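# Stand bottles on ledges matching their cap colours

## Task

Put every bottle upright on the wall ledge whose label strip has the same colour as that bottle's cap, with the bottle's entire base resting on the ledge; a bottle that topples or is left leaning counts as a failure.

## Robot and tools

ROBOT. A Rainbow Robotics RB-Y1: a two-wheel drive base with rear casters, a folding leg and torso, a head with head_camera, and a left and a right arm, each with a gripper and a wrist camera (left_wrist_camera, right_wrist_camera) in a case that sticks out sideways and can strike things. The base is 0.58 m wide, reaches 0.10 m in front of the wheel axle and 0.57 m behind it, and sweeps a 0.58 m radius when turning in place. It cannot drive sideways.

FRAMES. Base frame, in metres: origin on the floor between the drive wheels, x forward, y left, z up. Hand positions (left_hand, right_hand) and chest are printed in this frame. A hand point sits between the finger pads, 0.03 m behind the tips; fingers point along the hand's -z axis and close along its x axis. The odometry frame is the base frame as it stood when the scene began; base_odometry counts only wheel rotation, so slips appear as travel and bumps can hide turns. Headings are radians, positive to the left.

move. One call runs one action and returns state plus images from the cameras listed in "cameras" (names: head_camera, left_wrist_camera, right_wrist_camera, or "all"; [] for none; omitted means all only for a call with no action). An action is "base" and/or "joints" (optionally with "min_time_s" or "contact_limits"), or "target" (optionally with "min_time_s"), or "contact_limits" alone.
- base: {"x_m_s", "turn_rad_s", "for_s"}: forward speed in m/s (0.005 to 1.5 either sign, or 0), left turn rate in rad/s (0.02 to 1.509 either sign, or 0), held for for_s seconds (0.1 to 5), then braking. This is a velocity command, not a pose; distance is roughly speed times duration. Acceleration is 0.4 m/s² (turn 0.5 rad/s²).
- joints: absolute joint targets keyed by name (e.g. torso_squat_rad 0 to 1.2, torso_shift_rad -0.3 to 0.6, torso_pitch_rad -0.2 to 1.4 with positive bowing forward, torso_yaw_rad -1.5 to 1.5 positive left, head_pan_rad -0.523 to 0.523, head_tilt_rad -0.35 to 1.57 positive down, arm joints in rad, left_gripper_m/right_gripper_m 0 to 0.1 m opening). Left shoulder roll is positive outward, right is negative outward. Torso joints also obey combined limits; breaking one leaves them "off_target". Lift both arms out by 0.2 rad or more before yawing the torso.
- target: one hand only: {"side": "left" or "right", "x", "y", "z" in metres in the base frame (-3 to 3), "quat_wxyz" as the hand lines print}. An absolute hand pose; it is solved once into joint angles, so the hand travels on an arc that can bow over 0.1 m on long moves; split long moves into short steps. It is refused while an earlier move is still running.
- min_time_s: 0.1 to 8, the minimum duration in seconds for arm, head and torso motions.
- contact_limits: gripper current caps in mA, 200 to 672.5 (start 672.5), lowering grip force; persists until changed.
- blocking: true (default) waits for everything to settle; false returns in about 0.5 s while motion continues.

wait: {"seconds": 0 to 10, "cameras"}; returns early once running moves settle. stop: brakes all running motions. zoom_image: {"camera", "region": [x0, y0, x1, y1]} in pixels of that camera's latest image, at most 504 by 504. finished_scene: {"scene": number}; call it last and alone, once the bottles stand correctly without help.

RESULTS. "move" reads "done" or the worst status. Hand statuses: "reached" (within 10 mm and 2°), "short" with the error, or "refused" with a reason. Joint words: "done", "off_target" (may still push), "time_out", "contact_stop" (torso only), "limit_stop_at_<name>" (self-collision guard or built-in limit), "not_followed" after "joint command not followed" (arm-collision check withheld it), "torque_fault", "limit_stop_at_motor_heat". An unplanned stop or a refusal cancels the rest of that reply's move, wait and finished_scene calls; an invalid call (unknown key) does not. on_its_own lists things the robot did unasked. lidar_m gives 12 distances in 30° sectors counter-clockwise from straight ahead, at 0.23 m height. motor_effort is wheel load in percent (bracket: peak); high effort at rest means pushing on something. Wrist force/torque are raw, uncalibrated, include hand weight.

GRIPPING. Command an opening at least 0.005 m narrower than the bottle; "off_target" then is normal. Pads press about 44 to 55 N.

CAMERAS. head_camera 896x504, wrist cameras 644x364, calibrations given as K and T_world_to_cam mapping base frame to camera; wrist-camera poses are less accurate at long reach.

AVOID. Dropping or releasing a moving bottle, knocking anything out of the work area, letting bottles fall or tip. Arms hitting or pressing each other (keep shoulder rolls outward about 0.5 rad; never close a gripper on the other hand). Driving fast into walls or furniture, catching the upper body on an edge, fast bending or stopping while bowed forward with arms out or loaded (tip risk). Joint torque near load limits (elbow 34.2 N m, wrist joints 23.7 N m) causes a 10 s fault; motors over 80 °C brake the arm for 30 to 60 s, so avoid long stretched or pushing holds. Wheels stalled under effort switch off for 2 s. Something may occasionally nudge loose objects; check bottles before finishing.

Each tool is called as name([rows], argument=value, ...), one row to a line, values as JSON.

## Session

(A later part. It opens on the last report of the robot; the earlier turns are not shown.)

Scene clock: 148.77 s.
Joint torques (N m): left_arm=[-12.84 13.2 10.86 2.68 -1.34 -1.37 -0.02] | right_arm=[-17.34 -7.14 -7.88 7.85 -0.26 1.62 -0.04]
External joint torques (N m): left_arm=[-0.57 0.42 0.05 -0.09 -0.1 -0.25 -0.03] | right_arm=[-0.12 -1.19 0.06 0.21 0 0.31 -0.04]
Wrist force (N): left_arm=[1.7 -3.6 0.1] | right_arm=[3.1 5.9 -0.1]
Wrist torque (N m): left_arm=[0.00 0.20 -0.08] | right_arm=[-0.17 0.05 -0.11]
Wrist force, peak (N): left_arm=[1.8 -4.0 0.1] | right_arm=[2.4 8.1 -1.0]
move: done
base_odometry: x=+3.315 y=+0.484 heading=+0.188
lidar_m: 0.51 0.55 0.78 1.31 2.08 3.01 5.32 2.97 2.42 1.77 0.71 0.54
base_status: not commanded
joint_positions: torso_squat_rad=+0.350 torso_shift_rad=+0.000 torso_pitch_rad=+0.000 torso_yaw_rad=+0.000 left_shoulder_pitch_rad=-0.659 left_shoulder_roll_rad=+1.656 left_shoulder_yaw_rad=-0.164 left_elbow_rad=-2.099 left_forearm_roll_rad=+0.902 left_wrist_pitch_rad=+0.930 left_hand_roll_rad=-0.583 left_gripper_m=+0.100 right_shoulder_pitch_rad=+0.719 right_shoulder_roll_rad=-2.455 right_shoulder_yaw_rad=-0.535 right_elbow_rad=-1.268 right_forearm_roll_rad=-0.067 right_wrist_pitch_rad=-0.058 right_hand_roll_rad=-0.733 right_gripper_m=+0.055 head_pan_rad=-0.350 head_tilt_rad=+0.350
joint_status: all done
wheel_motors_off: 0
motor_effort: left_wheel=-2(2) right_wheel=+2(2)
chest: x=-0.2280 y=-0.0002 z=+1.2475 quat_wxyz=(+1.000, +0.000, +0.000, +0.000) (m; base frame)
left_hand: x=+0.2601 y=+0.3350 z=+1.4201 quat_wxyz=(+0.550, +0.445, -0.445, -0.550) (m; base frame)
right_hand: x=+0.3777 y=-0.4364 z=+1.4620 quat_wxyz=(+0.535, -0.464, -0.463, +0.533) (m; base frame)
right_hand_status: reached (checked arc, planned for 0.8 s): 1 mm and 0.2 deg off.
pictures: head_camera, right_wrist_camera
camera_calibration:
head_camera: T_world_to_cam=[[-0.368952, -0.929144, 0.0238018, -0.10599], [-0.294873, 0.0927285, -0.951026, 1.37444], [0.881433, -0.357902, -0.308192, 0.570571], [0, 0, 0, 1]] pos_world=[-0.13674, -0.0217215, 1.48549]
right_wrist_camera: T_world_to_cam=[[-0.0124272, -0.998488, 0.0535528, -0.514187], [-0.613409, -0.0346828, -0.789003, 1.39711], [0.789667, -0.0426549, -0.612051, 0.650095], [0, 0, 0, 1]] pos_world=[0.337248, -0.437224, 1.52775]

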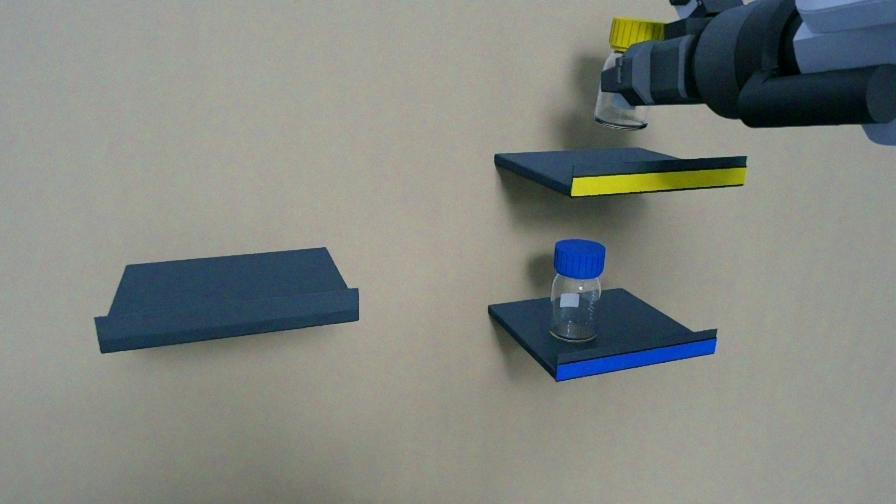

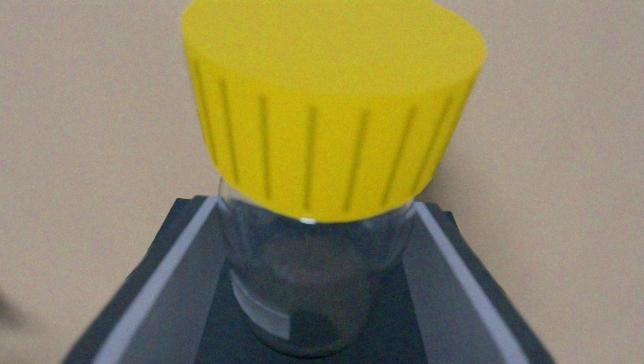

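move(target={"side": "right", "x": 0.378, "y": -0.436, "z": 1.448, "quat_wxyz": [0.5591, -0.4329, -0.4329, 0.5591]})

move(target={"side": "right", "x": 0.378, "y": -0.436, "z": 1.4355, "quat_wxyz": [0.5591, -0.4329, -0.4329, 0.5591]})

move(target={"side": "right", "x": 0.378, "y": -0.436, "z": 1.4315, "quat_wxyz": [0.5591, -0.4329, -0.4329, 0.5591]}, cameras=["head_camera"])

zoom_image(camera="head_camera", region=[480, 0, 760, 210])

Scene clock: 154.03 s.
Joint torques (N m): left_arm=[-12.74 13.2 10.78 2.81 -1.15 -1.29 -0.01] | right_arm=[-18.66 -6.76 -5.25 8.42 -0.48 1.78 0.04]
External joint torques (N m): left_arm=[-0.48 0.43 -0.03 0.04 0.09 -0.17 -0.03] | right_arm=[-1.01 -0.9 1.46 -0.06 -0.05 0.4 0.05]
Wrist force (N): left_arm=[1.6 -3.9 -0.2] | right_arm=[3.2 6.1 -1.3]
Wrist torque (N m): left_arm=[0.05 0.19 -0.07] | right_arm=[-0.23 0.07 -0.10]
Wrist force, peak (N): left_arm=[1.9 -4.0 0.1] | right_arm=[2.5 6.8 -2.4]
move: done
base_odometry: x=+3.315 y=+0.484 heading=+0.188
lidar_m: 0.52 0.55 0.78 1.31 2.08 3.01 5.32 2.97 2.41 1.76 0.72 0.54
base_status: not commanded
joint_positions: torso_squat_rad=+0.350 torso_shift_rad=+0.000 torso_pitch_rad=+0.000 torso_yaw_rad=+0.000 left_shoulder_pitch_rad=-0.659 left_shoulder_roll_rad=+1.656 left_shoulder_yaw_rad=-0.164 left_elbow_rad=-2.099 left_forearm_roll_rad=+0.902 left_wrist_pitch_rad=+0.930 left_hand_roll_rad=-0.583 left_gripper_m=+0.100 right_shoulder_pitch_rad=+0.678 right_shoulder_roll_rad=-2.546 right_shoulder_yaw_rad=-0.393 right_elbow_rad=-1.203 right_forearm_roll_rad=-0.105 right_wrist_pitch_rad=-0.187 right_hand_roll_rad=-0.808 right_gripper_m=+0.055 head_pan_rad=-0.350 head_tilt_rad=+0.350
joint_status: all done
wheel_motors_off: 0
motor_effort: left_wheel=-3(3) right_wheel=+1(2)
chest: x=-0.2280 y=-0.0002 z=+1.2475 quat_wxyz=(+1.000, +0.000, +0.000, +0.000) (m; base frame)
left_hand: x=+0.2601 y=+0.3350 z=+1.4201 quat_wxyz=(+0.550, +0.445, -0.445, -0.550) (m; base frame)
right_hand: x=+0.3779 y=-0.4359 z=+1.4479 quat_wxyz=(+0.559, -0.433, -0.433, +0.559) (m; base frame)
right_hand_status: reached (checked arc, planned for 0.4 s): 0 mm and 0.1 deg off.
pictures: none

Scene clock: 154.57 s.
Joint torques (N m): left_arm=[-12.78 13.36 10.81 2.68 -1.26 -1.16 -0.04] | right_arm=[-17.21 -6.43 -7.91 8.25 -0.43 1.62 0.11]
External joint torques (N m): left_arm=[-0.51 0.58 0 -0.09 -0.02 -0.04 -0.06] | right_arm=[0.43 -0.66 -0.93 -0.09 -0.04 0.27 0.12]
Wrist force (N): left_arm=[1.8 -3.7 -0.1] | right_arm=[3.1 5.8 -1.4]
Wrist torque (N m): left_arm=[0.03 0.23 -0.08] | right_arm=[-0.16 0.10 -0.31]
Wrist force, peak (N): left_arm=[1.4 -4.0 0.1] | right_arm=[3.5 7.4 -2.7]
move: done
base_odometry: x=+3.315 y=+0.484 heading=+0.188
lidar_m: 0.52 0.55 0.78 1.31 2.08 3.02 5.32 2.97 2.41 1.77 0.72 0.54
base_status: not commanded
joint_positions: torso_squat_rad=+0.350 torso_shift_rad=+0.000 torso_pitch_rad=+0.000 torso_yaw_rad=+0.000 left_shoulder_pitch_rad=-0.659 left_shoulder_roll_rad=+1.656 left_shoulder_yaw_rad=-0.164 left_elbow_rad=-2.099 left_forearm_roll_rad=+0.902 left_wrist_pitch_rad=+0.930 left_hand_roll_rad=-0.583 left_gripper_m=+0.100 right_shoulder_pitch_rad=+0.695 right_shoulder_roll_rad=-2.528 right_shoulder_yaw_rad=-0.412 right_elbow_rad=-1.237 right_forearm_roll_rad=-0.101 right_wrist_pitch_rad=-0.154 right_hand_roll_rad=-0.790 right_gripper_m=+0.055 head_pan_rad=-0.350 head_tilt_rad=+0.350
joint_status: all done
wheel_motors_off: 0
motor_effort: left_wheel=-2(3) right_wheel=+0(2)
chest: x=-0.2280 y=-0.0002 z=+1.2475 quat_wxyz=(+1.000, +0.000, +0.000, +0.000) (m; base frame)
left_hand: x=+0.2601 y=+0.3350 z=+1.4201 quat_wxyz=(+0.550, +0.445, -0.445, -0.550) (m; base frame)
right_hand: x=+0.3777 y=-0.4360 z=+1.4356 quat_wxyz=(+0.560, -0.432, -0.432, +0.559) (m; base frame)
right_hand_status: reached (checked arc, planned for 0.2 s): 0 mm and 0.1 deg off.
pictures: none

Scene clock: 155.27 s.
Joint torques (N m): left_arm=[-12.6 12.98 10.72 2.87 -1.19 -1.11 -0.01] | right_arm=[-17.86 -5.98 -7.66 8.19 -0.39 1.41 0]
External joint torques (N m): left_arm=[-0.34 0.21 -0.1 0.1 0.05 0.01 -0.03] | right_arm=[-0.22 -0.28 -0.55 -0.08 -0.02 0.07 0.01]
Wrist force (N): left_arm=[1.9 -3.7 0.1] | right_arm=[2.4 6.1 -1.2]
Wrist torque (N m): left_arm=[0.00 0.22 -0.08] | right_arm=[-0.24 0.02 -0.25]
Wrist force, peak (N): left_arm=[1.7 -4.1 0.0] | right_arm=[3.6 6.6 -1.8]
move: done
base_odometry: x=+3.315 y=+0.484 heading=+0.188
lidar_m: 0.52 0.55 0.78 1.32 2.08 3.01 5.32 2.96 2.41 1.77 0.71 0.53
base_status: not commanded
joint_positions: torso_squat_rad=+0.350 torso_shift_rad=+0.000 torso_pitch_rad=+0.000 torso_yaw_rad=+0.000 left_shoulder_pitch_rad=-0.659 left_shoulder_roll_rad=+1.656 left_shoulder_yaw_rad=-0.164 left_elbow_rad=-2.099 left_forearm_roll_rad=+0.902 left_wrist_pitch_rad=+0.930 left_hand_roll_rad=-0.583 left_gripper_m=+0.100 right_shoulder_pitch_rad=+0.705 right_shoulder_roll_rad=-2.519 right_shoulder_yaw_rad=-0.425 right_elbow_rad=-1.248 right_forearm_roll_rad=-0.099 right_wrist_pitch_rad=-0.141 right_hand_roll_rad=-0.781 right_gripper_m=+0.055 head_pan_rad=-0.350 head_tilt_rad=+0.350
joint_status: all done
wheel_motors_off: 0
motor_effort: left_wheel=-2(3) right_wheel=+1(2)
chest: x=-0.2280 y=-0.0003 z=+1.2475 quat_wxyz=(+1.000, +0.000, +0.000, +0.000) (m; base frame)
left_hand: x=+0.2600 y=+0.3350 z=+1.4201 quat_wxyz=(+0.550, +0.445, -0.445, -0.550) (m; base frame)
right_hand: x=+0.3779 y=-0.4360 z=+1.4314 quat_wxyz=(+0.559, -0.433, -0.433, +0.559) (m; base frame)
right_hand_status: reached (checked arc, planned for 0.1 s): 0 mm and 0.1 deg off.
pictures: head_camera
camera_calibration:
head_camera: T_world_to_cam=[[-0.368954, -0.929143, 0.0238033, -0.105993], [-0.29479, 0.0926939, -0.951056, 1.37449], [0.88146, -0.357913, -0.308102, 0.57044], [0, 0, 0, 1]] pos_world=[-0.13674, -0.0217214, 1.48549]

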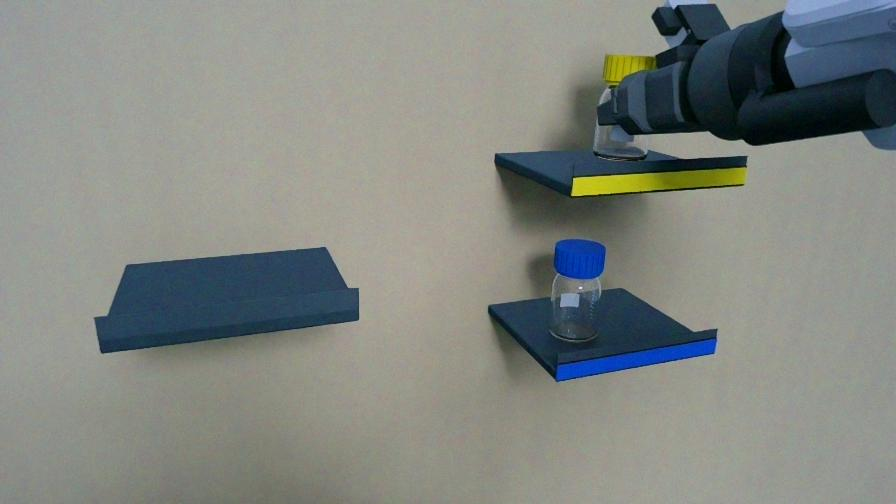

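Scaled by 1.800 from the camera's 896x504 image, which has a finer 1280x720 frame.

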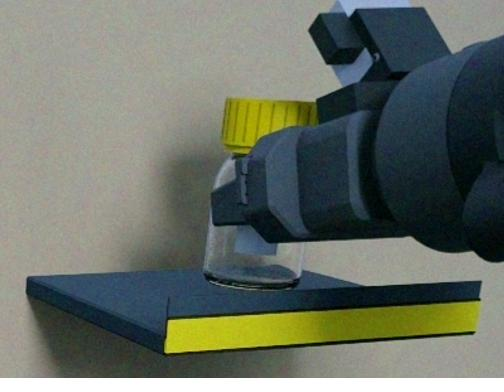

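zoom_image(camera="head_camera", region=[580, 40, 680, 170])

Scaled by 3.877 from the camera's 896x504 image, which has a finer 1280x720 frame.

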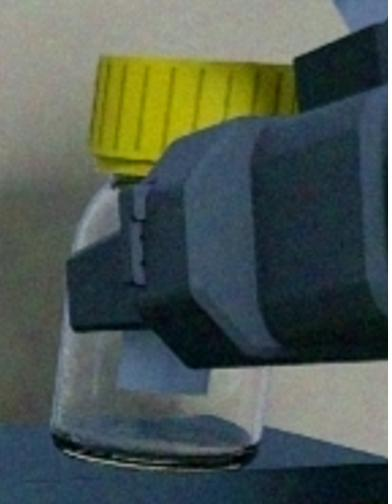

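move(target={"side": "right", "x": 0.378, "y": -0.436, "z": 1.428, "quat_wxyz": [0.5591, -0.4329, -0.4329, 0.5591]})

move(target={"side": "right", "x": 0.378, "y": -0.436, "z": 1.4245, "quat_wxyz": [0.5591, -0.4329, -0.4329, 0.5591]})

Scene clock: 156.63 s.
Joint torques (N m): left_arm=[-12.73 13.62 10.71 2.92 -1.27 -1.33 -0.09] | right_arm=[-17.61 -6.35 -7.47 7.94 -0.41 1.58 -0.07]
External joint torques (N m): left_arm=[-0.47 0.85 -0.1 0.16 -0.03 -0.21 -0.1] | right_arm=[0.03 -0.71 -0.27 -0.27 -0.05 0.25 -0.07]
Wrist force (N): left_arm=[1.5 -4.0 -0.2] | right_arm=[2.9 5.6 -1.1]
Wrist torque (N m): left_arm=[0.06 0.18 -0.08] | right_arm=[-0.17 0.05 -0.27]
Wrist force, peak (N): left_arm=[2.3 -4.0 0.1] | right_arm=[4.3 7.2 -1.6]
move: done
base_odometry: x=+3.315 y=+0.484 heading=+0.188
lidar_m: 0.52 0.55 0.78 1.31 2.08 3.01 5.32 2.97 2.42 1.77 0.71 0.54
base_status: not commanded
joint_positions: torso_squat_rad=+0.350 torso_shift_rad=+0.000 torso_pitch_rad=+0.000 torso_yaw_rad=+0.000 left_shoulder_pitch_rad=-0.659 left_shoulder_roll_rad=+1.656 left_shoulder_yaw_rad=-0.164 left_elbow_rad=-2.099 left_forearm_roll_rad=+0.902 left_wrist_pitch_rad=+0.930 left_hand_roll_rad=-0.583 left_gripper_m=+0.100 right_shoulder_pitch_rad=+0.712 right_shoulder_roll_rad=-2.513 right_shoulder_yaw_rad=-0.434 right_elbow_rad=-1.257 right_forearm_roll_rad=-0.097 right_wrist_pitch_rad=-0.131 right_hand_roll_rad=-0.774 right_gripper_m=+0.055 head_pan_rad=-0.350 head_tilt_rad=+0.350
joint_status: all done
wheel_motors_off: 0
motor_effort: left_wheel=-2(2) right_wheel=+1(1)
chest: x=-0.2280 y=-0.0003 z=+1.2475 quat_wxyz=(+1.000, +0.000, +0.000, +0.000) (m; base frame)
left_hand: x=+0.2600 y=+0.3350 z=+1.4201 quat_wxyz=(+0.550, +0.445, -0.445, -0.550) (m; base frame)
right_hand: x=+0.3779 y=-0.4361 z=+1.4279 quat_wxyz=(+0.559, -0.433, -0.433, +0.559) (m; base frame)
right_hand_status: reached (checked arc, planned for 0.1 s): 0 mm and 0.0 deg off.
pictures: none

Scene clock: 157.23 s.
Joint torques (N m): left_arm=[-12.67 13.5 10.67 2.81 -1.24 -1.28 0.07] | right_arm=[-17.62 -5.94 -7.71 7.95 -0.15 1.73 0.17]
External joint torques (N m): left_arm=[-0.41 0.73 -0.14 0.05 0.01 -0.16 0.06] | right_arm=[0.03 -0.36 -0.43 -0.2 0.19 0.4 0.17]
Wrist force (N): left_arm=[1.8 -3.7 0.0] | right_arm=[3.0 5.9 -1.7]
Wrist torque (N m): left_arm=[0.02 0.21 -0.08] | right_arm=[-0.26 0.03 -0.30]
Wrist force, peak (N): left_arm=[1.8 -4.0 -0.1] | right_arm=[3.4 6.7 -1.5]
move: done
base_odometry: x=+3.315 y=+0.484 heading=+0.188
lidar_m: 0.52 0.55 0.78 1.31 2.08 3.01 5.32 2.98 2.42 1.77 0.72 0.54
base_status: not commanded
joint_positions: torso_squat_rad=+0.350 torso_shift_rad=+0.000 torso_pitch_rad=+0.000 torso_yaw_rad=+0.000 left_shoulder_pitch_rad=-0.659 left_shoulder_roll_rad=+1.656 left_shoulder_yaw_rad=-0.164 left_elbow_rad=-2.099 left_forearm_roll_rad=+0.902 left_wrist_pitch_rad=+0.930 left_hand_roll_rad=-0.583 left_gripper_m=+0.100 right_shoulder_pitch_rad=+0.720 right_shoulder_roll_rad=-2.506 right_shoulder_yaw_rad=-0.442 right_elbow_rad=-1.266 right_forearm_roll_rad=-0.095 right_wrist_pitch_rad=-0.121 right_hand_roll_rad=-0.768 right_gripper_m=+0.055 head_pan_rad=-0.350 head_tilt_rad=+0.350
joint_status: all done
wheel_motors_off: 0
motor_effort: left_wheel=-2(2) right_wheel=+0(2)
chest: x=-0.2280 y=-0.0002 z=+1.2475 quat_wxyz=(+1.000, +0.000, +0.000, +0.000) (m; base frame)
left_hand: x=+0.2600 y=+0.3349 z=+1.4201 quat_wxyz=(+0.550, +0.445, -0.445, -0.550) (m; base frame)
right_hand: x=+0.3780 y=-0.4360 z=+1.4244 quat_wxyz=(+0.559, -0.433, -0.433, +0.559) (m; base frame)
right_hand_status: reached (checked arc, planned for 0.1 s): 0 mm and 0.0 deg off.
pictures: none

move(target={"side": "right", "x": 0.378, "y": -0.436, "z": 1.421, "quat_wxyz": [0.5591, -0.4329, -0.4329, 0.5591]})

move(target={"side": "right", "x": 0.378, "y": -0.436, "z": 1.4175, "quat_wxyz": [0.5591, -0.4329, -0.4329, 0.5591]}, cameras=["head_camera", "right_wrist_camera"])

Scene clock: 158.23 s.
Joint torques (N m): left_arm=[-12.99 13.48 11.25 2.84 -1.34 -1.2 -0.07] | right_arm=[-12.1 -5.69 -4.82 4.27 -0.34 -0.26 -0.07]
External joint torques (N m): left_arm=[-0.72 0.71 0.44 0.07 -0.1 -0.08 -0.09] | right_arm=[5.54 -0.16 2.55 -3.82 0 -1.58 -0.07]
Wrist force (N): left_arm=[1.6 -3.9 0.0] | right_arm=[1.9 -4.4 0.2]
Wrist torque (N m): left_arm=[0.05 0.19 -0.08] | right_arm=[-0.51 0.21 -0.04]
Wrist force, peak (N): left_arm=[1.7 -4.0 0.3] | right_arm=[1.2 -8.2 1.2]
move: done
base_odometry: x=+3.315 y=+0.484 heading=+0.188
lidar_m: 0.52 0.55 0.78 1.32 2.08 3.02 5.32 2.97 2.41 1.76 0.72 0.54
base_status: not commanded
joint_positions: torso_squat_rad=+0.350 torso_shift_rad=+0.000 torso_pitch_rad=+0.000 torso_yaw_rad=+0.000 left_shoulder_pitch_rad=-0.659 left_shoulder_roll_rad=+1.656 left_shoulder_yaw_rad=-0.164 left_elbow_rad=-2.099 left_forearm_roll_rad=+0.902 left_wrist_pitch_rad=+0.930 left_hand_roll_rad=-0.583 left_gripper_m=+0.100 right_shoulder_pitch_rad=+0.727 right_shoulder_roll_rad=-2.500 right_shoulder_yaw_rad=-0.452 right_elbow_rad=-1.273 right_forearm_roll_rad=-0.093 right_wrist_pitch_rad=-0.110 right_hand_roll_rad=-0.762 right_gripper_m=+0.055 head_pan_rad=-0.350 head_tilt_rad=+0.350
joint_status: all done
wheel_motors_off: 0
motor_effort: left_wheel=-2(3) right_wheel=+0(2)
chest: x=-0.2281 y=-0.0002 z=+1.2475 quat_wxyz=(+1.000, +0.000, +0.000, +0.000) (m; base frame)
left_hand: x=+0.2599 y=+0.3350 z=+1.4202 quat_wxyz=(+0.550, +0.445, -0.445, -0.550) (m; base frame)
right_hand: x=+0.3779 y=-0.4358 z=+1.4224 quat_wxyz=(+0.559, -0.434, -0.433, +0.559) (m; base frame)
right_hand_status: reached (checked arc, planned for 0.1 s): 1 mm and 0.1 deg off.
pictures: none

Scene clock: 158.77 s.
Joint torques (N m): left_arm=[-12.57 13.33 10.91 2.66 -1.22 -1.17 -0.06] | right_arm=[-6.2 -5.39 -1.88 -0.15 -0.43 -2.27 -0.2]
External joint torques (N m): left_arm=[-0.31 0.57 0.1 -0.11 0.02 -0.05 -0.08] | right_arm=[11.43 0.06 5.58 -8.19 -0.12 -3.58 -0.19]
Wrist force (N): left_arm=[1.7 -3.7 0.1] | right_arm=[0.3 -16.0 2.0]
Wrist torque (N m): left_arm=[0.02 0.21 -0.07] | right_arm=[-0.78 0.20 0.26]
Wrist force, peak (N): left_arm=[1.7 -4.0 -0.1] | right_arm=[-0.6 -19.1 3.4]
move: done
base_odometry: x=+3.315 y=+0.484 heading=+0.188
lidar_m: 0.52 0.54 0.78 1.31 2.08 3.01 5.32 2.98 2.42 1.76 0.72 0.54
base_status: not commanded
joint_positions: torso_squat_rad=+0.350 torso_shift_rad=+0.000 torso_pitch_rad=-0.001 torso_yaw_rad=+0.000 left_shoulder_pitch_rad=-0.659 left_shoulder_roll_rad=+1.656 left_shoulder_yaw_rad=-0.164 left_elbow_rad=-2.099 left_forearm_roll_rad=+0.902 left_wrist_pitch_rad=+0.930 left_hand_roll_rad=-0.583 left_gripper_m=+0.100 right_shoulder_pitch_rad=+0.735 right_shoulder_roll_rad=-2.494 right_shoulder_yaw_rad=-0.464 right_elbow_rad=-1.280 right_forearm_roll_rad=-0.091 right_wrist_pitch_rad=-0.101 right_hand_roll_rad=-0.756 right_gripper_m=+0.055 head_pan_rad=-0.350 head_tilt_rad=+0.350
joint_status: all done
wheel_motors_off: 0
motor_effort: left_wheel=-2(2) right_wheel=+0(2)
chest: x=-0.2283 y=-0.0001 z=+1.2475 quat_wxyz=(+1.000, +0.000, +0.000, +0.000) (m; base frame)
left_hand: x=+0.2597 y=+0.3351 z=+1.4203 quat_wxyz=(+0.550, +0.445, -0.445, -0.549) (m; base frame)
right_hand: x=+0.3779 y=-0.4356 z=+1.4206 quat_wxyz=(+0.558, -0.435, -0.434, +0.558) (m; base frame)
right_hand_status: reached (checked arc, planned for 0.1 s): 3 mm and 0.3 deg off.
pictures: head_camera, right_wrist_camera
camera_calibration:
head_camera: T_world_to_cam=[[-0.368968, -0.929136, 0.0238631, -0.106047], [-0.294246, 0.0924167, -0.951251, 1.37481], [0.881636, -0.358003, -0.307494, 0.570015], [0, 0, 0, 1]] pos_world=[-0.137142, -0.0215205, 1.48559]
right_wrist_camera: T_world_to_cam=[[-0.00397027, -0.998499, 0.0546348, -0.515814], [-0.693855, -0.0365927, -0.719185, 1.29499], [0.720104, -0.040764, -0.692667, 0.766206], [0, 0, 0, 1]] pos_world=[0.344735, -0.436419, 1.49024]

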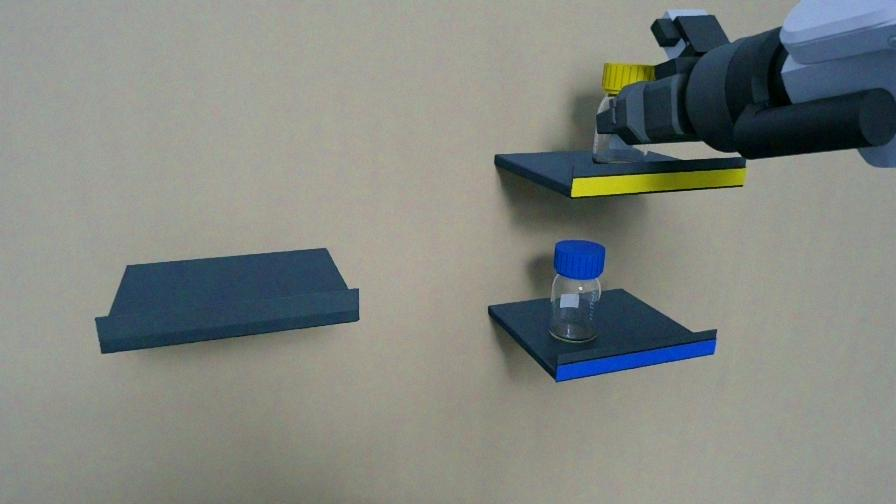

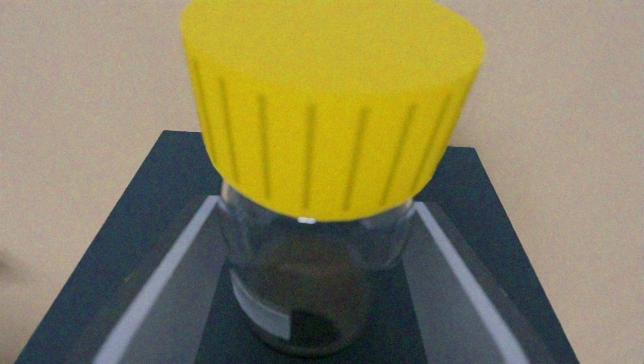

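move(target={"side": "right", "x": 0.378, "y": -0.436, "z": 1.4215, "quat_wxyz": [0.5591, -0.4329, -0.4329, 0.5591]})

move(joints={"right_gripper_m": 0.1})

move(target={"side": "right", "x": 0.31, "y": -0.436, "z": 1.427, "quat_wxyz": [0.5591, -0.4329, -0.4329, 0.5591]})

move(target={"side": "right", "x": 0.22, "y": -0.43, "z": 1.42, "quat_wxyz": [0.5591, -0.4329, -0.4329, 0.5591]}, cameras=["head_camera", "right_wrist_camera"])

move(joints={"head_pan_rad": 0.35, "head_tilt_rad": 0.35}, cameras=["head_camera", "left_wrist_camera"])

Scene clock: 159.73 s.
Joint torques (N m): left_arm=[-12.96 13.37 10.98 2.87 -1.18 -1.3 -0.14] | right_arm=[-12.53 -6.27 -3.29 4.41 -0.46 -0.07 -0.16]
External joint torques (N m): left_arm=[-0.69 0.61 0.17 0.11 0.06 -0.18 -0.15] | right_arm=[5.12 -0.78 4.08 -3.68 -0.12 -1.38 -0.16]
Wrist force (N): left_arm=[1.8 -3.6 -0.1] | right_arm=[2.6 -2.3 1.2]
Wrist torque (N m): left_arm=[0.01 0.21 -0.08] | right_arm=[-0.45 0.02 0.00]
Wrist force, peak (N): left_arm=[2.0 -4.1 -0.1] | right_arm=[0.9 -17.0 2.9]
move: done
base_odometry: x=+3.315 y=+0.484 heading=+0.188
lidar_m: 0.52 0.55 0.79 1.31 2.08 3.02 5.32 2.97 2.42 1.76 0.71 0.53
base_status: not commanded
joint_positions: torso_squat_rad=+0.350 torso_shift_rad=+0.000 torso_pitch_rad=+0.000 torso_yaw_rad=+0.000 left_shoulder_pitch_rad=-0.659 left_shoulder_roll_rad=+1.656 left_shoulder_yaw_rad=-0.164 left_elbow_rad=-2.099 left_forearm_roll_rad=+0.902 left_wrist_pitch_rad=+0.930 left_hand_roll_rad=-0.583 left_gripper_m=+0.100 right_shoulder_pitch_rad=+0.730 right_shoulder_roll_rad=-2.500 right_shoulder_yaw_rad=-0.455 right_elbow_rad=-1.270 right_forearm_roll_rad=-0.093 right_wrist_pitch_rad=-0.112 right_hand_roll_rad=-0.762 right_gripper_m=+0.055 head_pan_rad=-0.350 head_tilt_rad=+0.350
joint_status: all done
wheel_motors_off: 0
motor_effort: left_wheel=-2(3) right_wheel=+1(1)
chest: x=-0.2282 y=-0.0001 z=+1.2475 quat_wxyz=(+1.000, +0.000, +0.000, +0.000) (m; base frame)
left_hand: x=+0.2597 y=+0.3351 z=+1.4203 quat_wxyz=(+0.550, +0.445, -0.445, -0.549) (m; base frame)
right_hand: x=+0.3781 y=-0.4358 z=+1.4227 quat_wxyz=(+0.558, -0.434, -0.434, +0.559) (m; base frame)
right_hand_status: reached (checked arc, planned for 0.1 s): 1 mm and 0.2 deg off.
pictures: none

Scene clock: 160.73 s.
Joint torques (N m): left_arm=[-12.59 13.47 11.04 2.73 -1.38 -1.22 -0.08] | right_arm=[-16.25 -6.44 -4.66 7.16 -0.47 0.95 -0.42]
External joint torques (N m): left_arm=[-0.33 0.7 0.23 -0.04 -0.14 -0.1 -0.09] | right_arm=[1.41 -0.96 2.71 -0.93 -0.13 -0.36 -0.41]
Wrist force (N): left_arm=[1.5 -3.8 0.2] | right_arm=[3.1 4.1 -0.7]
Wrist torque (N m): left_arm=[0.05 0.18 -0.09] | right_arm=[-0.22 0.02 -0.10]
Wrist force, peak (N): left_arm=[1.8 -4.1 0.3] | right_arm=[3.8 5.1 -1.1]
move: done
base_odometry: x=+3.315 y=+0.484 heading=+0.188
lidar_m: 0.51 0.55 0.79 1.32 2.08 3.01 5.32 2.98 2.42 1.76 0.72 0.54
base_status: not commanded
joint_positions: torso_squat_rad=+0.350 torso_shift_rad=+0.000 torso_pitch_rad=+0.000 torso_yaw_rad=+0.000 left_shoulder_pitch_rad=-0.659 left_shoulder_roll_rad=+1.656 left_shoulder_yaw_rad=-0.164 left_elbow_rad=-2.099 left_forearm_roll_rad=+0.902 left_wrist_pitch_rad=+0.930 left_hand_roll_rad=-0.583 left_gripper_m=+0.100 right_shoulder_pitch_rad=+0.731 right_shoulder_roll_rad=-2.500 right_shoulder_yaw_rad=-0.455 right_elbow_rad=-1.271 right_forearm_roll_rad=-0.093 right_wrist_pitch_rad=-0.112 right_hand_roll_rad=-0.762 right_gripper_m=+0.100 head_pan_rad=-0.350 head_tilt_rad=+0.350
joint_status: all done
wheel_motors_off: 0
motor_effort: left_wheel=-2(3) right_wheel=+1(2)
chest: x=-0.2281 y=-0.0002 z=+1.2475 quat_wxyz=(+1.000, +0.000, +0.000, +0.000) (m; base frame)
left_hand: x=+0.2598 y=+0.3351 z=+1.4202 quat_wxyz=(+0.550, +0.445, -0.445, -0.549) (m; base frame)
right_hand: x=+0.3782 y=-0.4359 z=+1.4217 quat_wxyz=(+0.559, -0.433, -0.433, +0.559) (m; base frame)
pictures: none

Scene clock: 162.00 s.
Joint torques (N m): left_arm=[-12.65 13.67 11.13 2.61 -1.17 -1.23 -0.1] | right_arm=[-13.89 -12.95 -7.03 7.38 -0.35 1.42 0.05]
External joint torques (N m): left_arm=[-0.39 0.91 0.31 -0.16 0.07 -0.11 -0.11] | right_arm=[-0.64 -0.94 1.13 -0.39 -0.13 -0.03 0.06]
Wrist force (N): left_arm=[1.4 -3.5 0.2] | right_arm=[3.8 4.0 -1.1]
Wrist torque (N m): left_arm=[0.00 0.18 -0.07] | right_arm=[-0.20 0.18 -0.13]
Wrist force, peak (N): left_arm=[1.8 -3.9 0.0] | right_arm=[2.9 5.5 -1.2]
move: done
base_odometry: x=+3.315 y=+0.484 heading=+0.188
lidar_m: 0.52 0.55 0.78 1.31 2.08 3.01 5.32 2.97 2.42 1.76 0.71 0.53
base_status: not commanded
joint_positions: torso_squat_rad=+0.350 torso_shift_rad=+0.000 torso_pitch_rad=+0.000 torso_yaw_rad=+0.000 left_shoulder_pitch_rad=-0.659 left_shoulder_roll_rad=+1.656 left_shoulder_yaw_rad=-0.164 left_elbow_rad=-2.099 left_forearm_roll_rad=+0.902 left_wrist_pitch_rad=+0.930 left_hand_roll_rad=-0.583 left_gripper_m=+0.100 right_shoulder_pitch_rad=+0.243 right_shoulder_roll_rad=-2.399 right_shoulder_yaw_rad=-0.045 right_elbow_rad=-1.615 right_forearm_roll_rad=+0.041 right_wrist_pitch_rad=-0.030 right_hand_roll_rad=-0.859 right_gripper_m=+0.100 head_pan_rad=-0.350 head_tilt_rad=+0.350
joint_status: all done
wheel_motors_off: 0
motor_effort: left_wheel=-2(3) right_wheel=+0(2)
chest: x=-0.2281 y=-0.0002 z=+1.2475 quat_wxyz=(+1.000, +0.000, +0.000, +0.000) (m; base frame)
left_hand: x=+0.2599 y=+0.3350 z=+1.4202 quat_wxyz=(+0.550, +0.445, -0.445, -0.550) (m; base frame)
right_hand: x=+0.3101 y=-0.4361 z=+1.4268 quat_wxyz=(+0.559, -0.433, -0.433, +0.559) (m; base frame)
right_hand_status: reached (checked arc, planned for 0.8 s): 0 mm and 0.0 deg off.
pictures: none

Scene clock: 163.40 s.
Joint torques (N m): left_arm=[-12.97 13.2 10.94 2.75 -1.35 -1.31 -0.02] | right_arm=[-8.18 -15.5 -6.71 6.88 -0.27 1.59 0.11]
External joint torques (N m): left_arm=[-0.71 0.43 0.13 -0.02 -0.11 -0.19 -0.04] | right_arm=[-0.62 -2.2 1.48 -0.46 -0.12 0.17 0.12]
Wrist force (N): left_arm=[1.6 -3.6 0.0] | right_arm=[2.9 4.3 -1.1]
Wrist torque (N m): left_arm=[0.01 0.19 -0.08] | right_arm=[-0.27 0.05 -0.26]
Wrist force, peak (N): left_arm=[1.9 -4.0 -0.2] | right_arm=[3.5 5.5 -1.2]
move: done
base_odometry: x=+3.315 y=+0.484 heading=+0.188
lidar_m: 0.52 0.54 0.78 1.32 2.08 3.01 5.32 2.97 2.41 1.76 0.72 0.53
base_status: not commanded
joint_positions: torso_squat_rad=+0.350 torso_shift_rad=+0.000 torso_pitch_rad=+0.000 torso_yaw_rad=+0.000 left_shoulder_pitch_rad=-0.659 left_shoulder_roll_rad=+1.656 left_shoulder_yaw_rad=-0.164 left_elbow_rad=-2.099 left_forearm_roll_rad=+0.902 left_wrist_pitch_rad=+0.930 left_hand_roll_rad=-0.583 left_gripper_m=+0.100 right_shoulder_pitch_rad=-0.435 right_shoulder_roll_rad=-2.437 right_shoulder_yaw_rad=+0.571 right_elbow_rad=-1.989 right_forearm_roll_rad=+0.073 right_wrist_pitch_rad=+0.027 right_hand_roll_rad=-0.841 right_gripper_m=+0.100 head_pan_rad=-0.350 head_tilt_rad=+0.350
joint_status: all done
wheel_motors_off: 0
motor_effort: left_wheel=-2(3) right_wheel=+1(2)
chest: x=-0.2280 y=-0.0002 z=+1.2475 quat_wxyz=(+1.000, +0.000, +0.000, +0.000) (m; base frame)
left_hand: x=+0.2600 y=+0.3350 z=+1.4202 quat_wxyz=(+0.550, +0.445, -0.445, -0.550) (m; base frame)
right_hand: x=+0.2201 y=-0.4299 z=+1.4199 quat_wxyz=(+0.559, -0.433, -0.433, +0.559) (m; base frame)
right_hand_status: reached (checked arc, planned for 1.0 s): 0 mm and 0.0 deg off.
pictures: head_camera, right_wrist_camera
camera_calibration:
head_camera: T_world_to_cam=[[-0.368918, -0.929157, 0.0238091, -0.106034], [-0.294686, 0.0926329, -0.951094, 1.37453], [0.88151, -0.357892, -0.307984, 0.570361], [0, 0, 0, 1]] pos_world=[-0.136841, -0.0217212, 1.48549]
right_wrist_camera: T_world_to_cam=[[-0.00341558, -0.998541, 0.0538819, -0.509824], [-0.698201, -0.0361928, -0.714986, 1.1804], [0.715893, -0.0400625, -0.697059, 0.887136], [0, 0, 0, 1]] pos_world=[0.187323, -0.430817, 1.48983]

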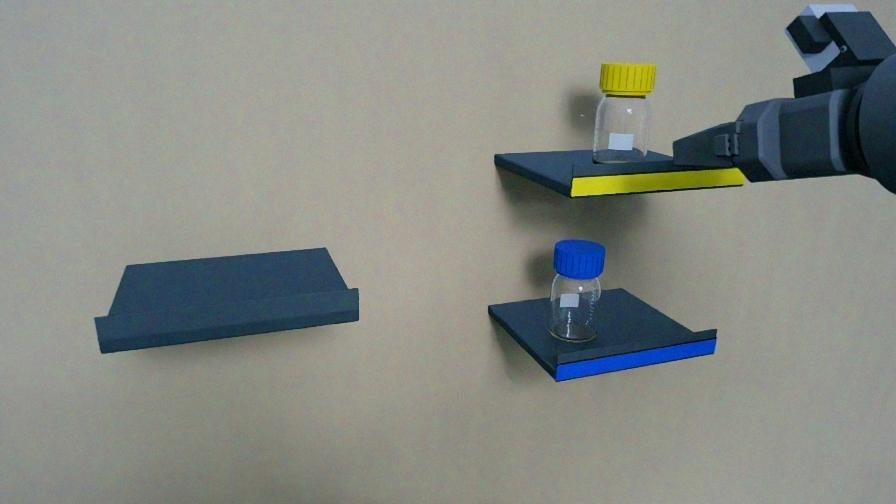

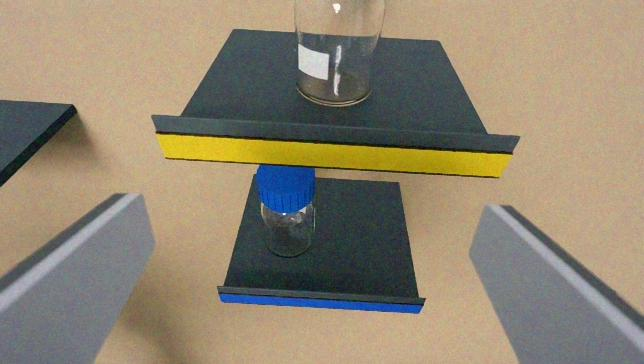

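Scene clock: 164.53 s.
Joint torques (N m): left_arm=[-12.93 13.24 10.91 2.58 -1.32 -1.3 -0.1] | right_arm=[-8.34 -15.86 -6.58 6.93 -0.13 1.51 0.27]
External joint torques (N m): left_arm=[-0.67 0.47 0.1 -0.19 -0.08 -0.18 -0.11] | right_arm=[-0.78 -2.56 1.61 -0.41 0.01 0.09 0.27]
Wrist force (N): left_arm=[1.6 -3.7 0.0] | right_arm=[3.4 4.8 -1.5]
Wrist torque (N m): left_arm=[0.02 0.20 -0.07] | right_arm=[-0.32 0.09 -0.30]
Wrist force, peak (N): left_arm=[2.0 -3.9 -0.1] | right_arm=[2.9 5.1 -2.0]
move: done
base_odometry: x=+3.315 y=+0.484 heading=+0.188
lidar_m: 0.52 0.55 0.78 1.32 2.08 3.01 5.32 2.97 2.41 1.77 0.71 0.53
base_status: not commanded
joint_positions: torso_squat_rad=+0.350 torso_shift_rad=+0.000 torso_pitch_rad=+0.000 torso_yaw_rad=+0.000 left_shoulder_pitch_rad=-0.659 left_shoulder_roll_rad=+1.656 left_shoulder_yaw_rad=-0.164 left_elbow_rad=-2.099 left_forearm_roll_rad=+0.902 left_wrist_pitch_rad=+0.930 left_hand_roll_rad=-0.583 left_gripper_m=+0.100 right_shoulder_pitch_rad=-0.435 right_shoulder_roll_rad=-2.437 right_shoulder_yaw_rad=+0.571 right_elbow_rad=-1.989 right_forearm_roll_rad=+0.073 right_wrist_pitch_rad=+0.027 right_hand_roll_rad=-0.841 right_gripper_m=+0.100 head_pan_rad=+0.350 head_tilt_rad=+0.350
joint_status: all done
wheel_motors_off: 0
motor_effort: left_wheel=-2(3) right_wheel=+0(1)
chest: x=-0.2280 y=-0.0002 z=+1.2475 quat_wxyz=(+1.000, +0.000, +0.000, +0.000) (m; base frame)
left_hand: x=+0.2600 y=+0.3350 z=+1.4202 quat_wxyz=(+0.550, +0.445, -0.445, -0.550) (m; base frame)
right_hand: x=+0.2201 y=-0.4299 z=+1.4199 quat_wxyz=(+0.559, -0.433, -0.433, +0.559) (m; base frame)
pictures: head_camera, left_wrist_camera
camera_calibration:
head_camera: T_world_to_cam=[[0.316343, -0.948347, 0.0237865, 0.0352074], [-0.284613, -0.118799, -0.951253, 1.3768], [0.904944, 0.294152, -0.307492, 0.574791], [0, 0, 0, 1]] pos_world=[-0.139436, 0.0278747, 1.48559]
left_wrist_camera: T_world_to_cam=[[-0.0359048, -0.999353, 0.00221602, 0.339898], [-0.640571, 0.0213123, -0.767604, 1.27681], [0.767059, -0.0289802, -0.640921, 0.794787], [0, 0, 0, 1]] pos_world=[0.220443, 0.335499, 1.48873]

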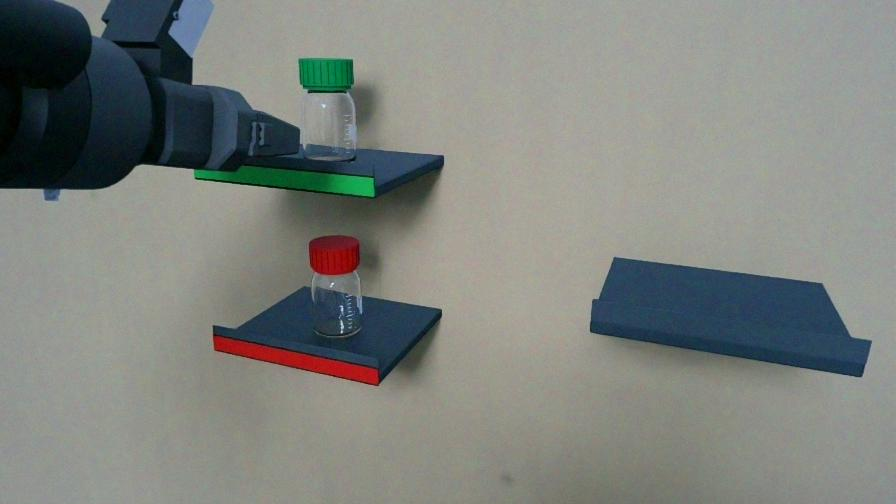

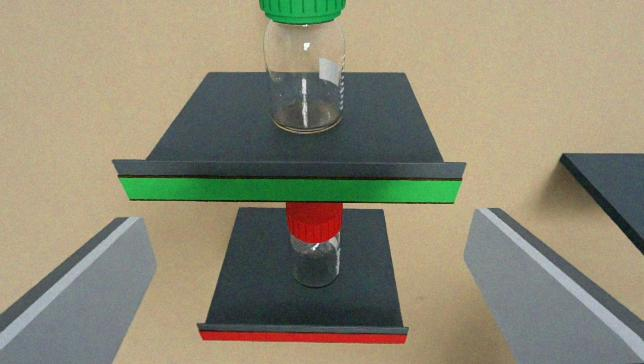

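finished_scene(scene=2)

The scene is finished: the task was done.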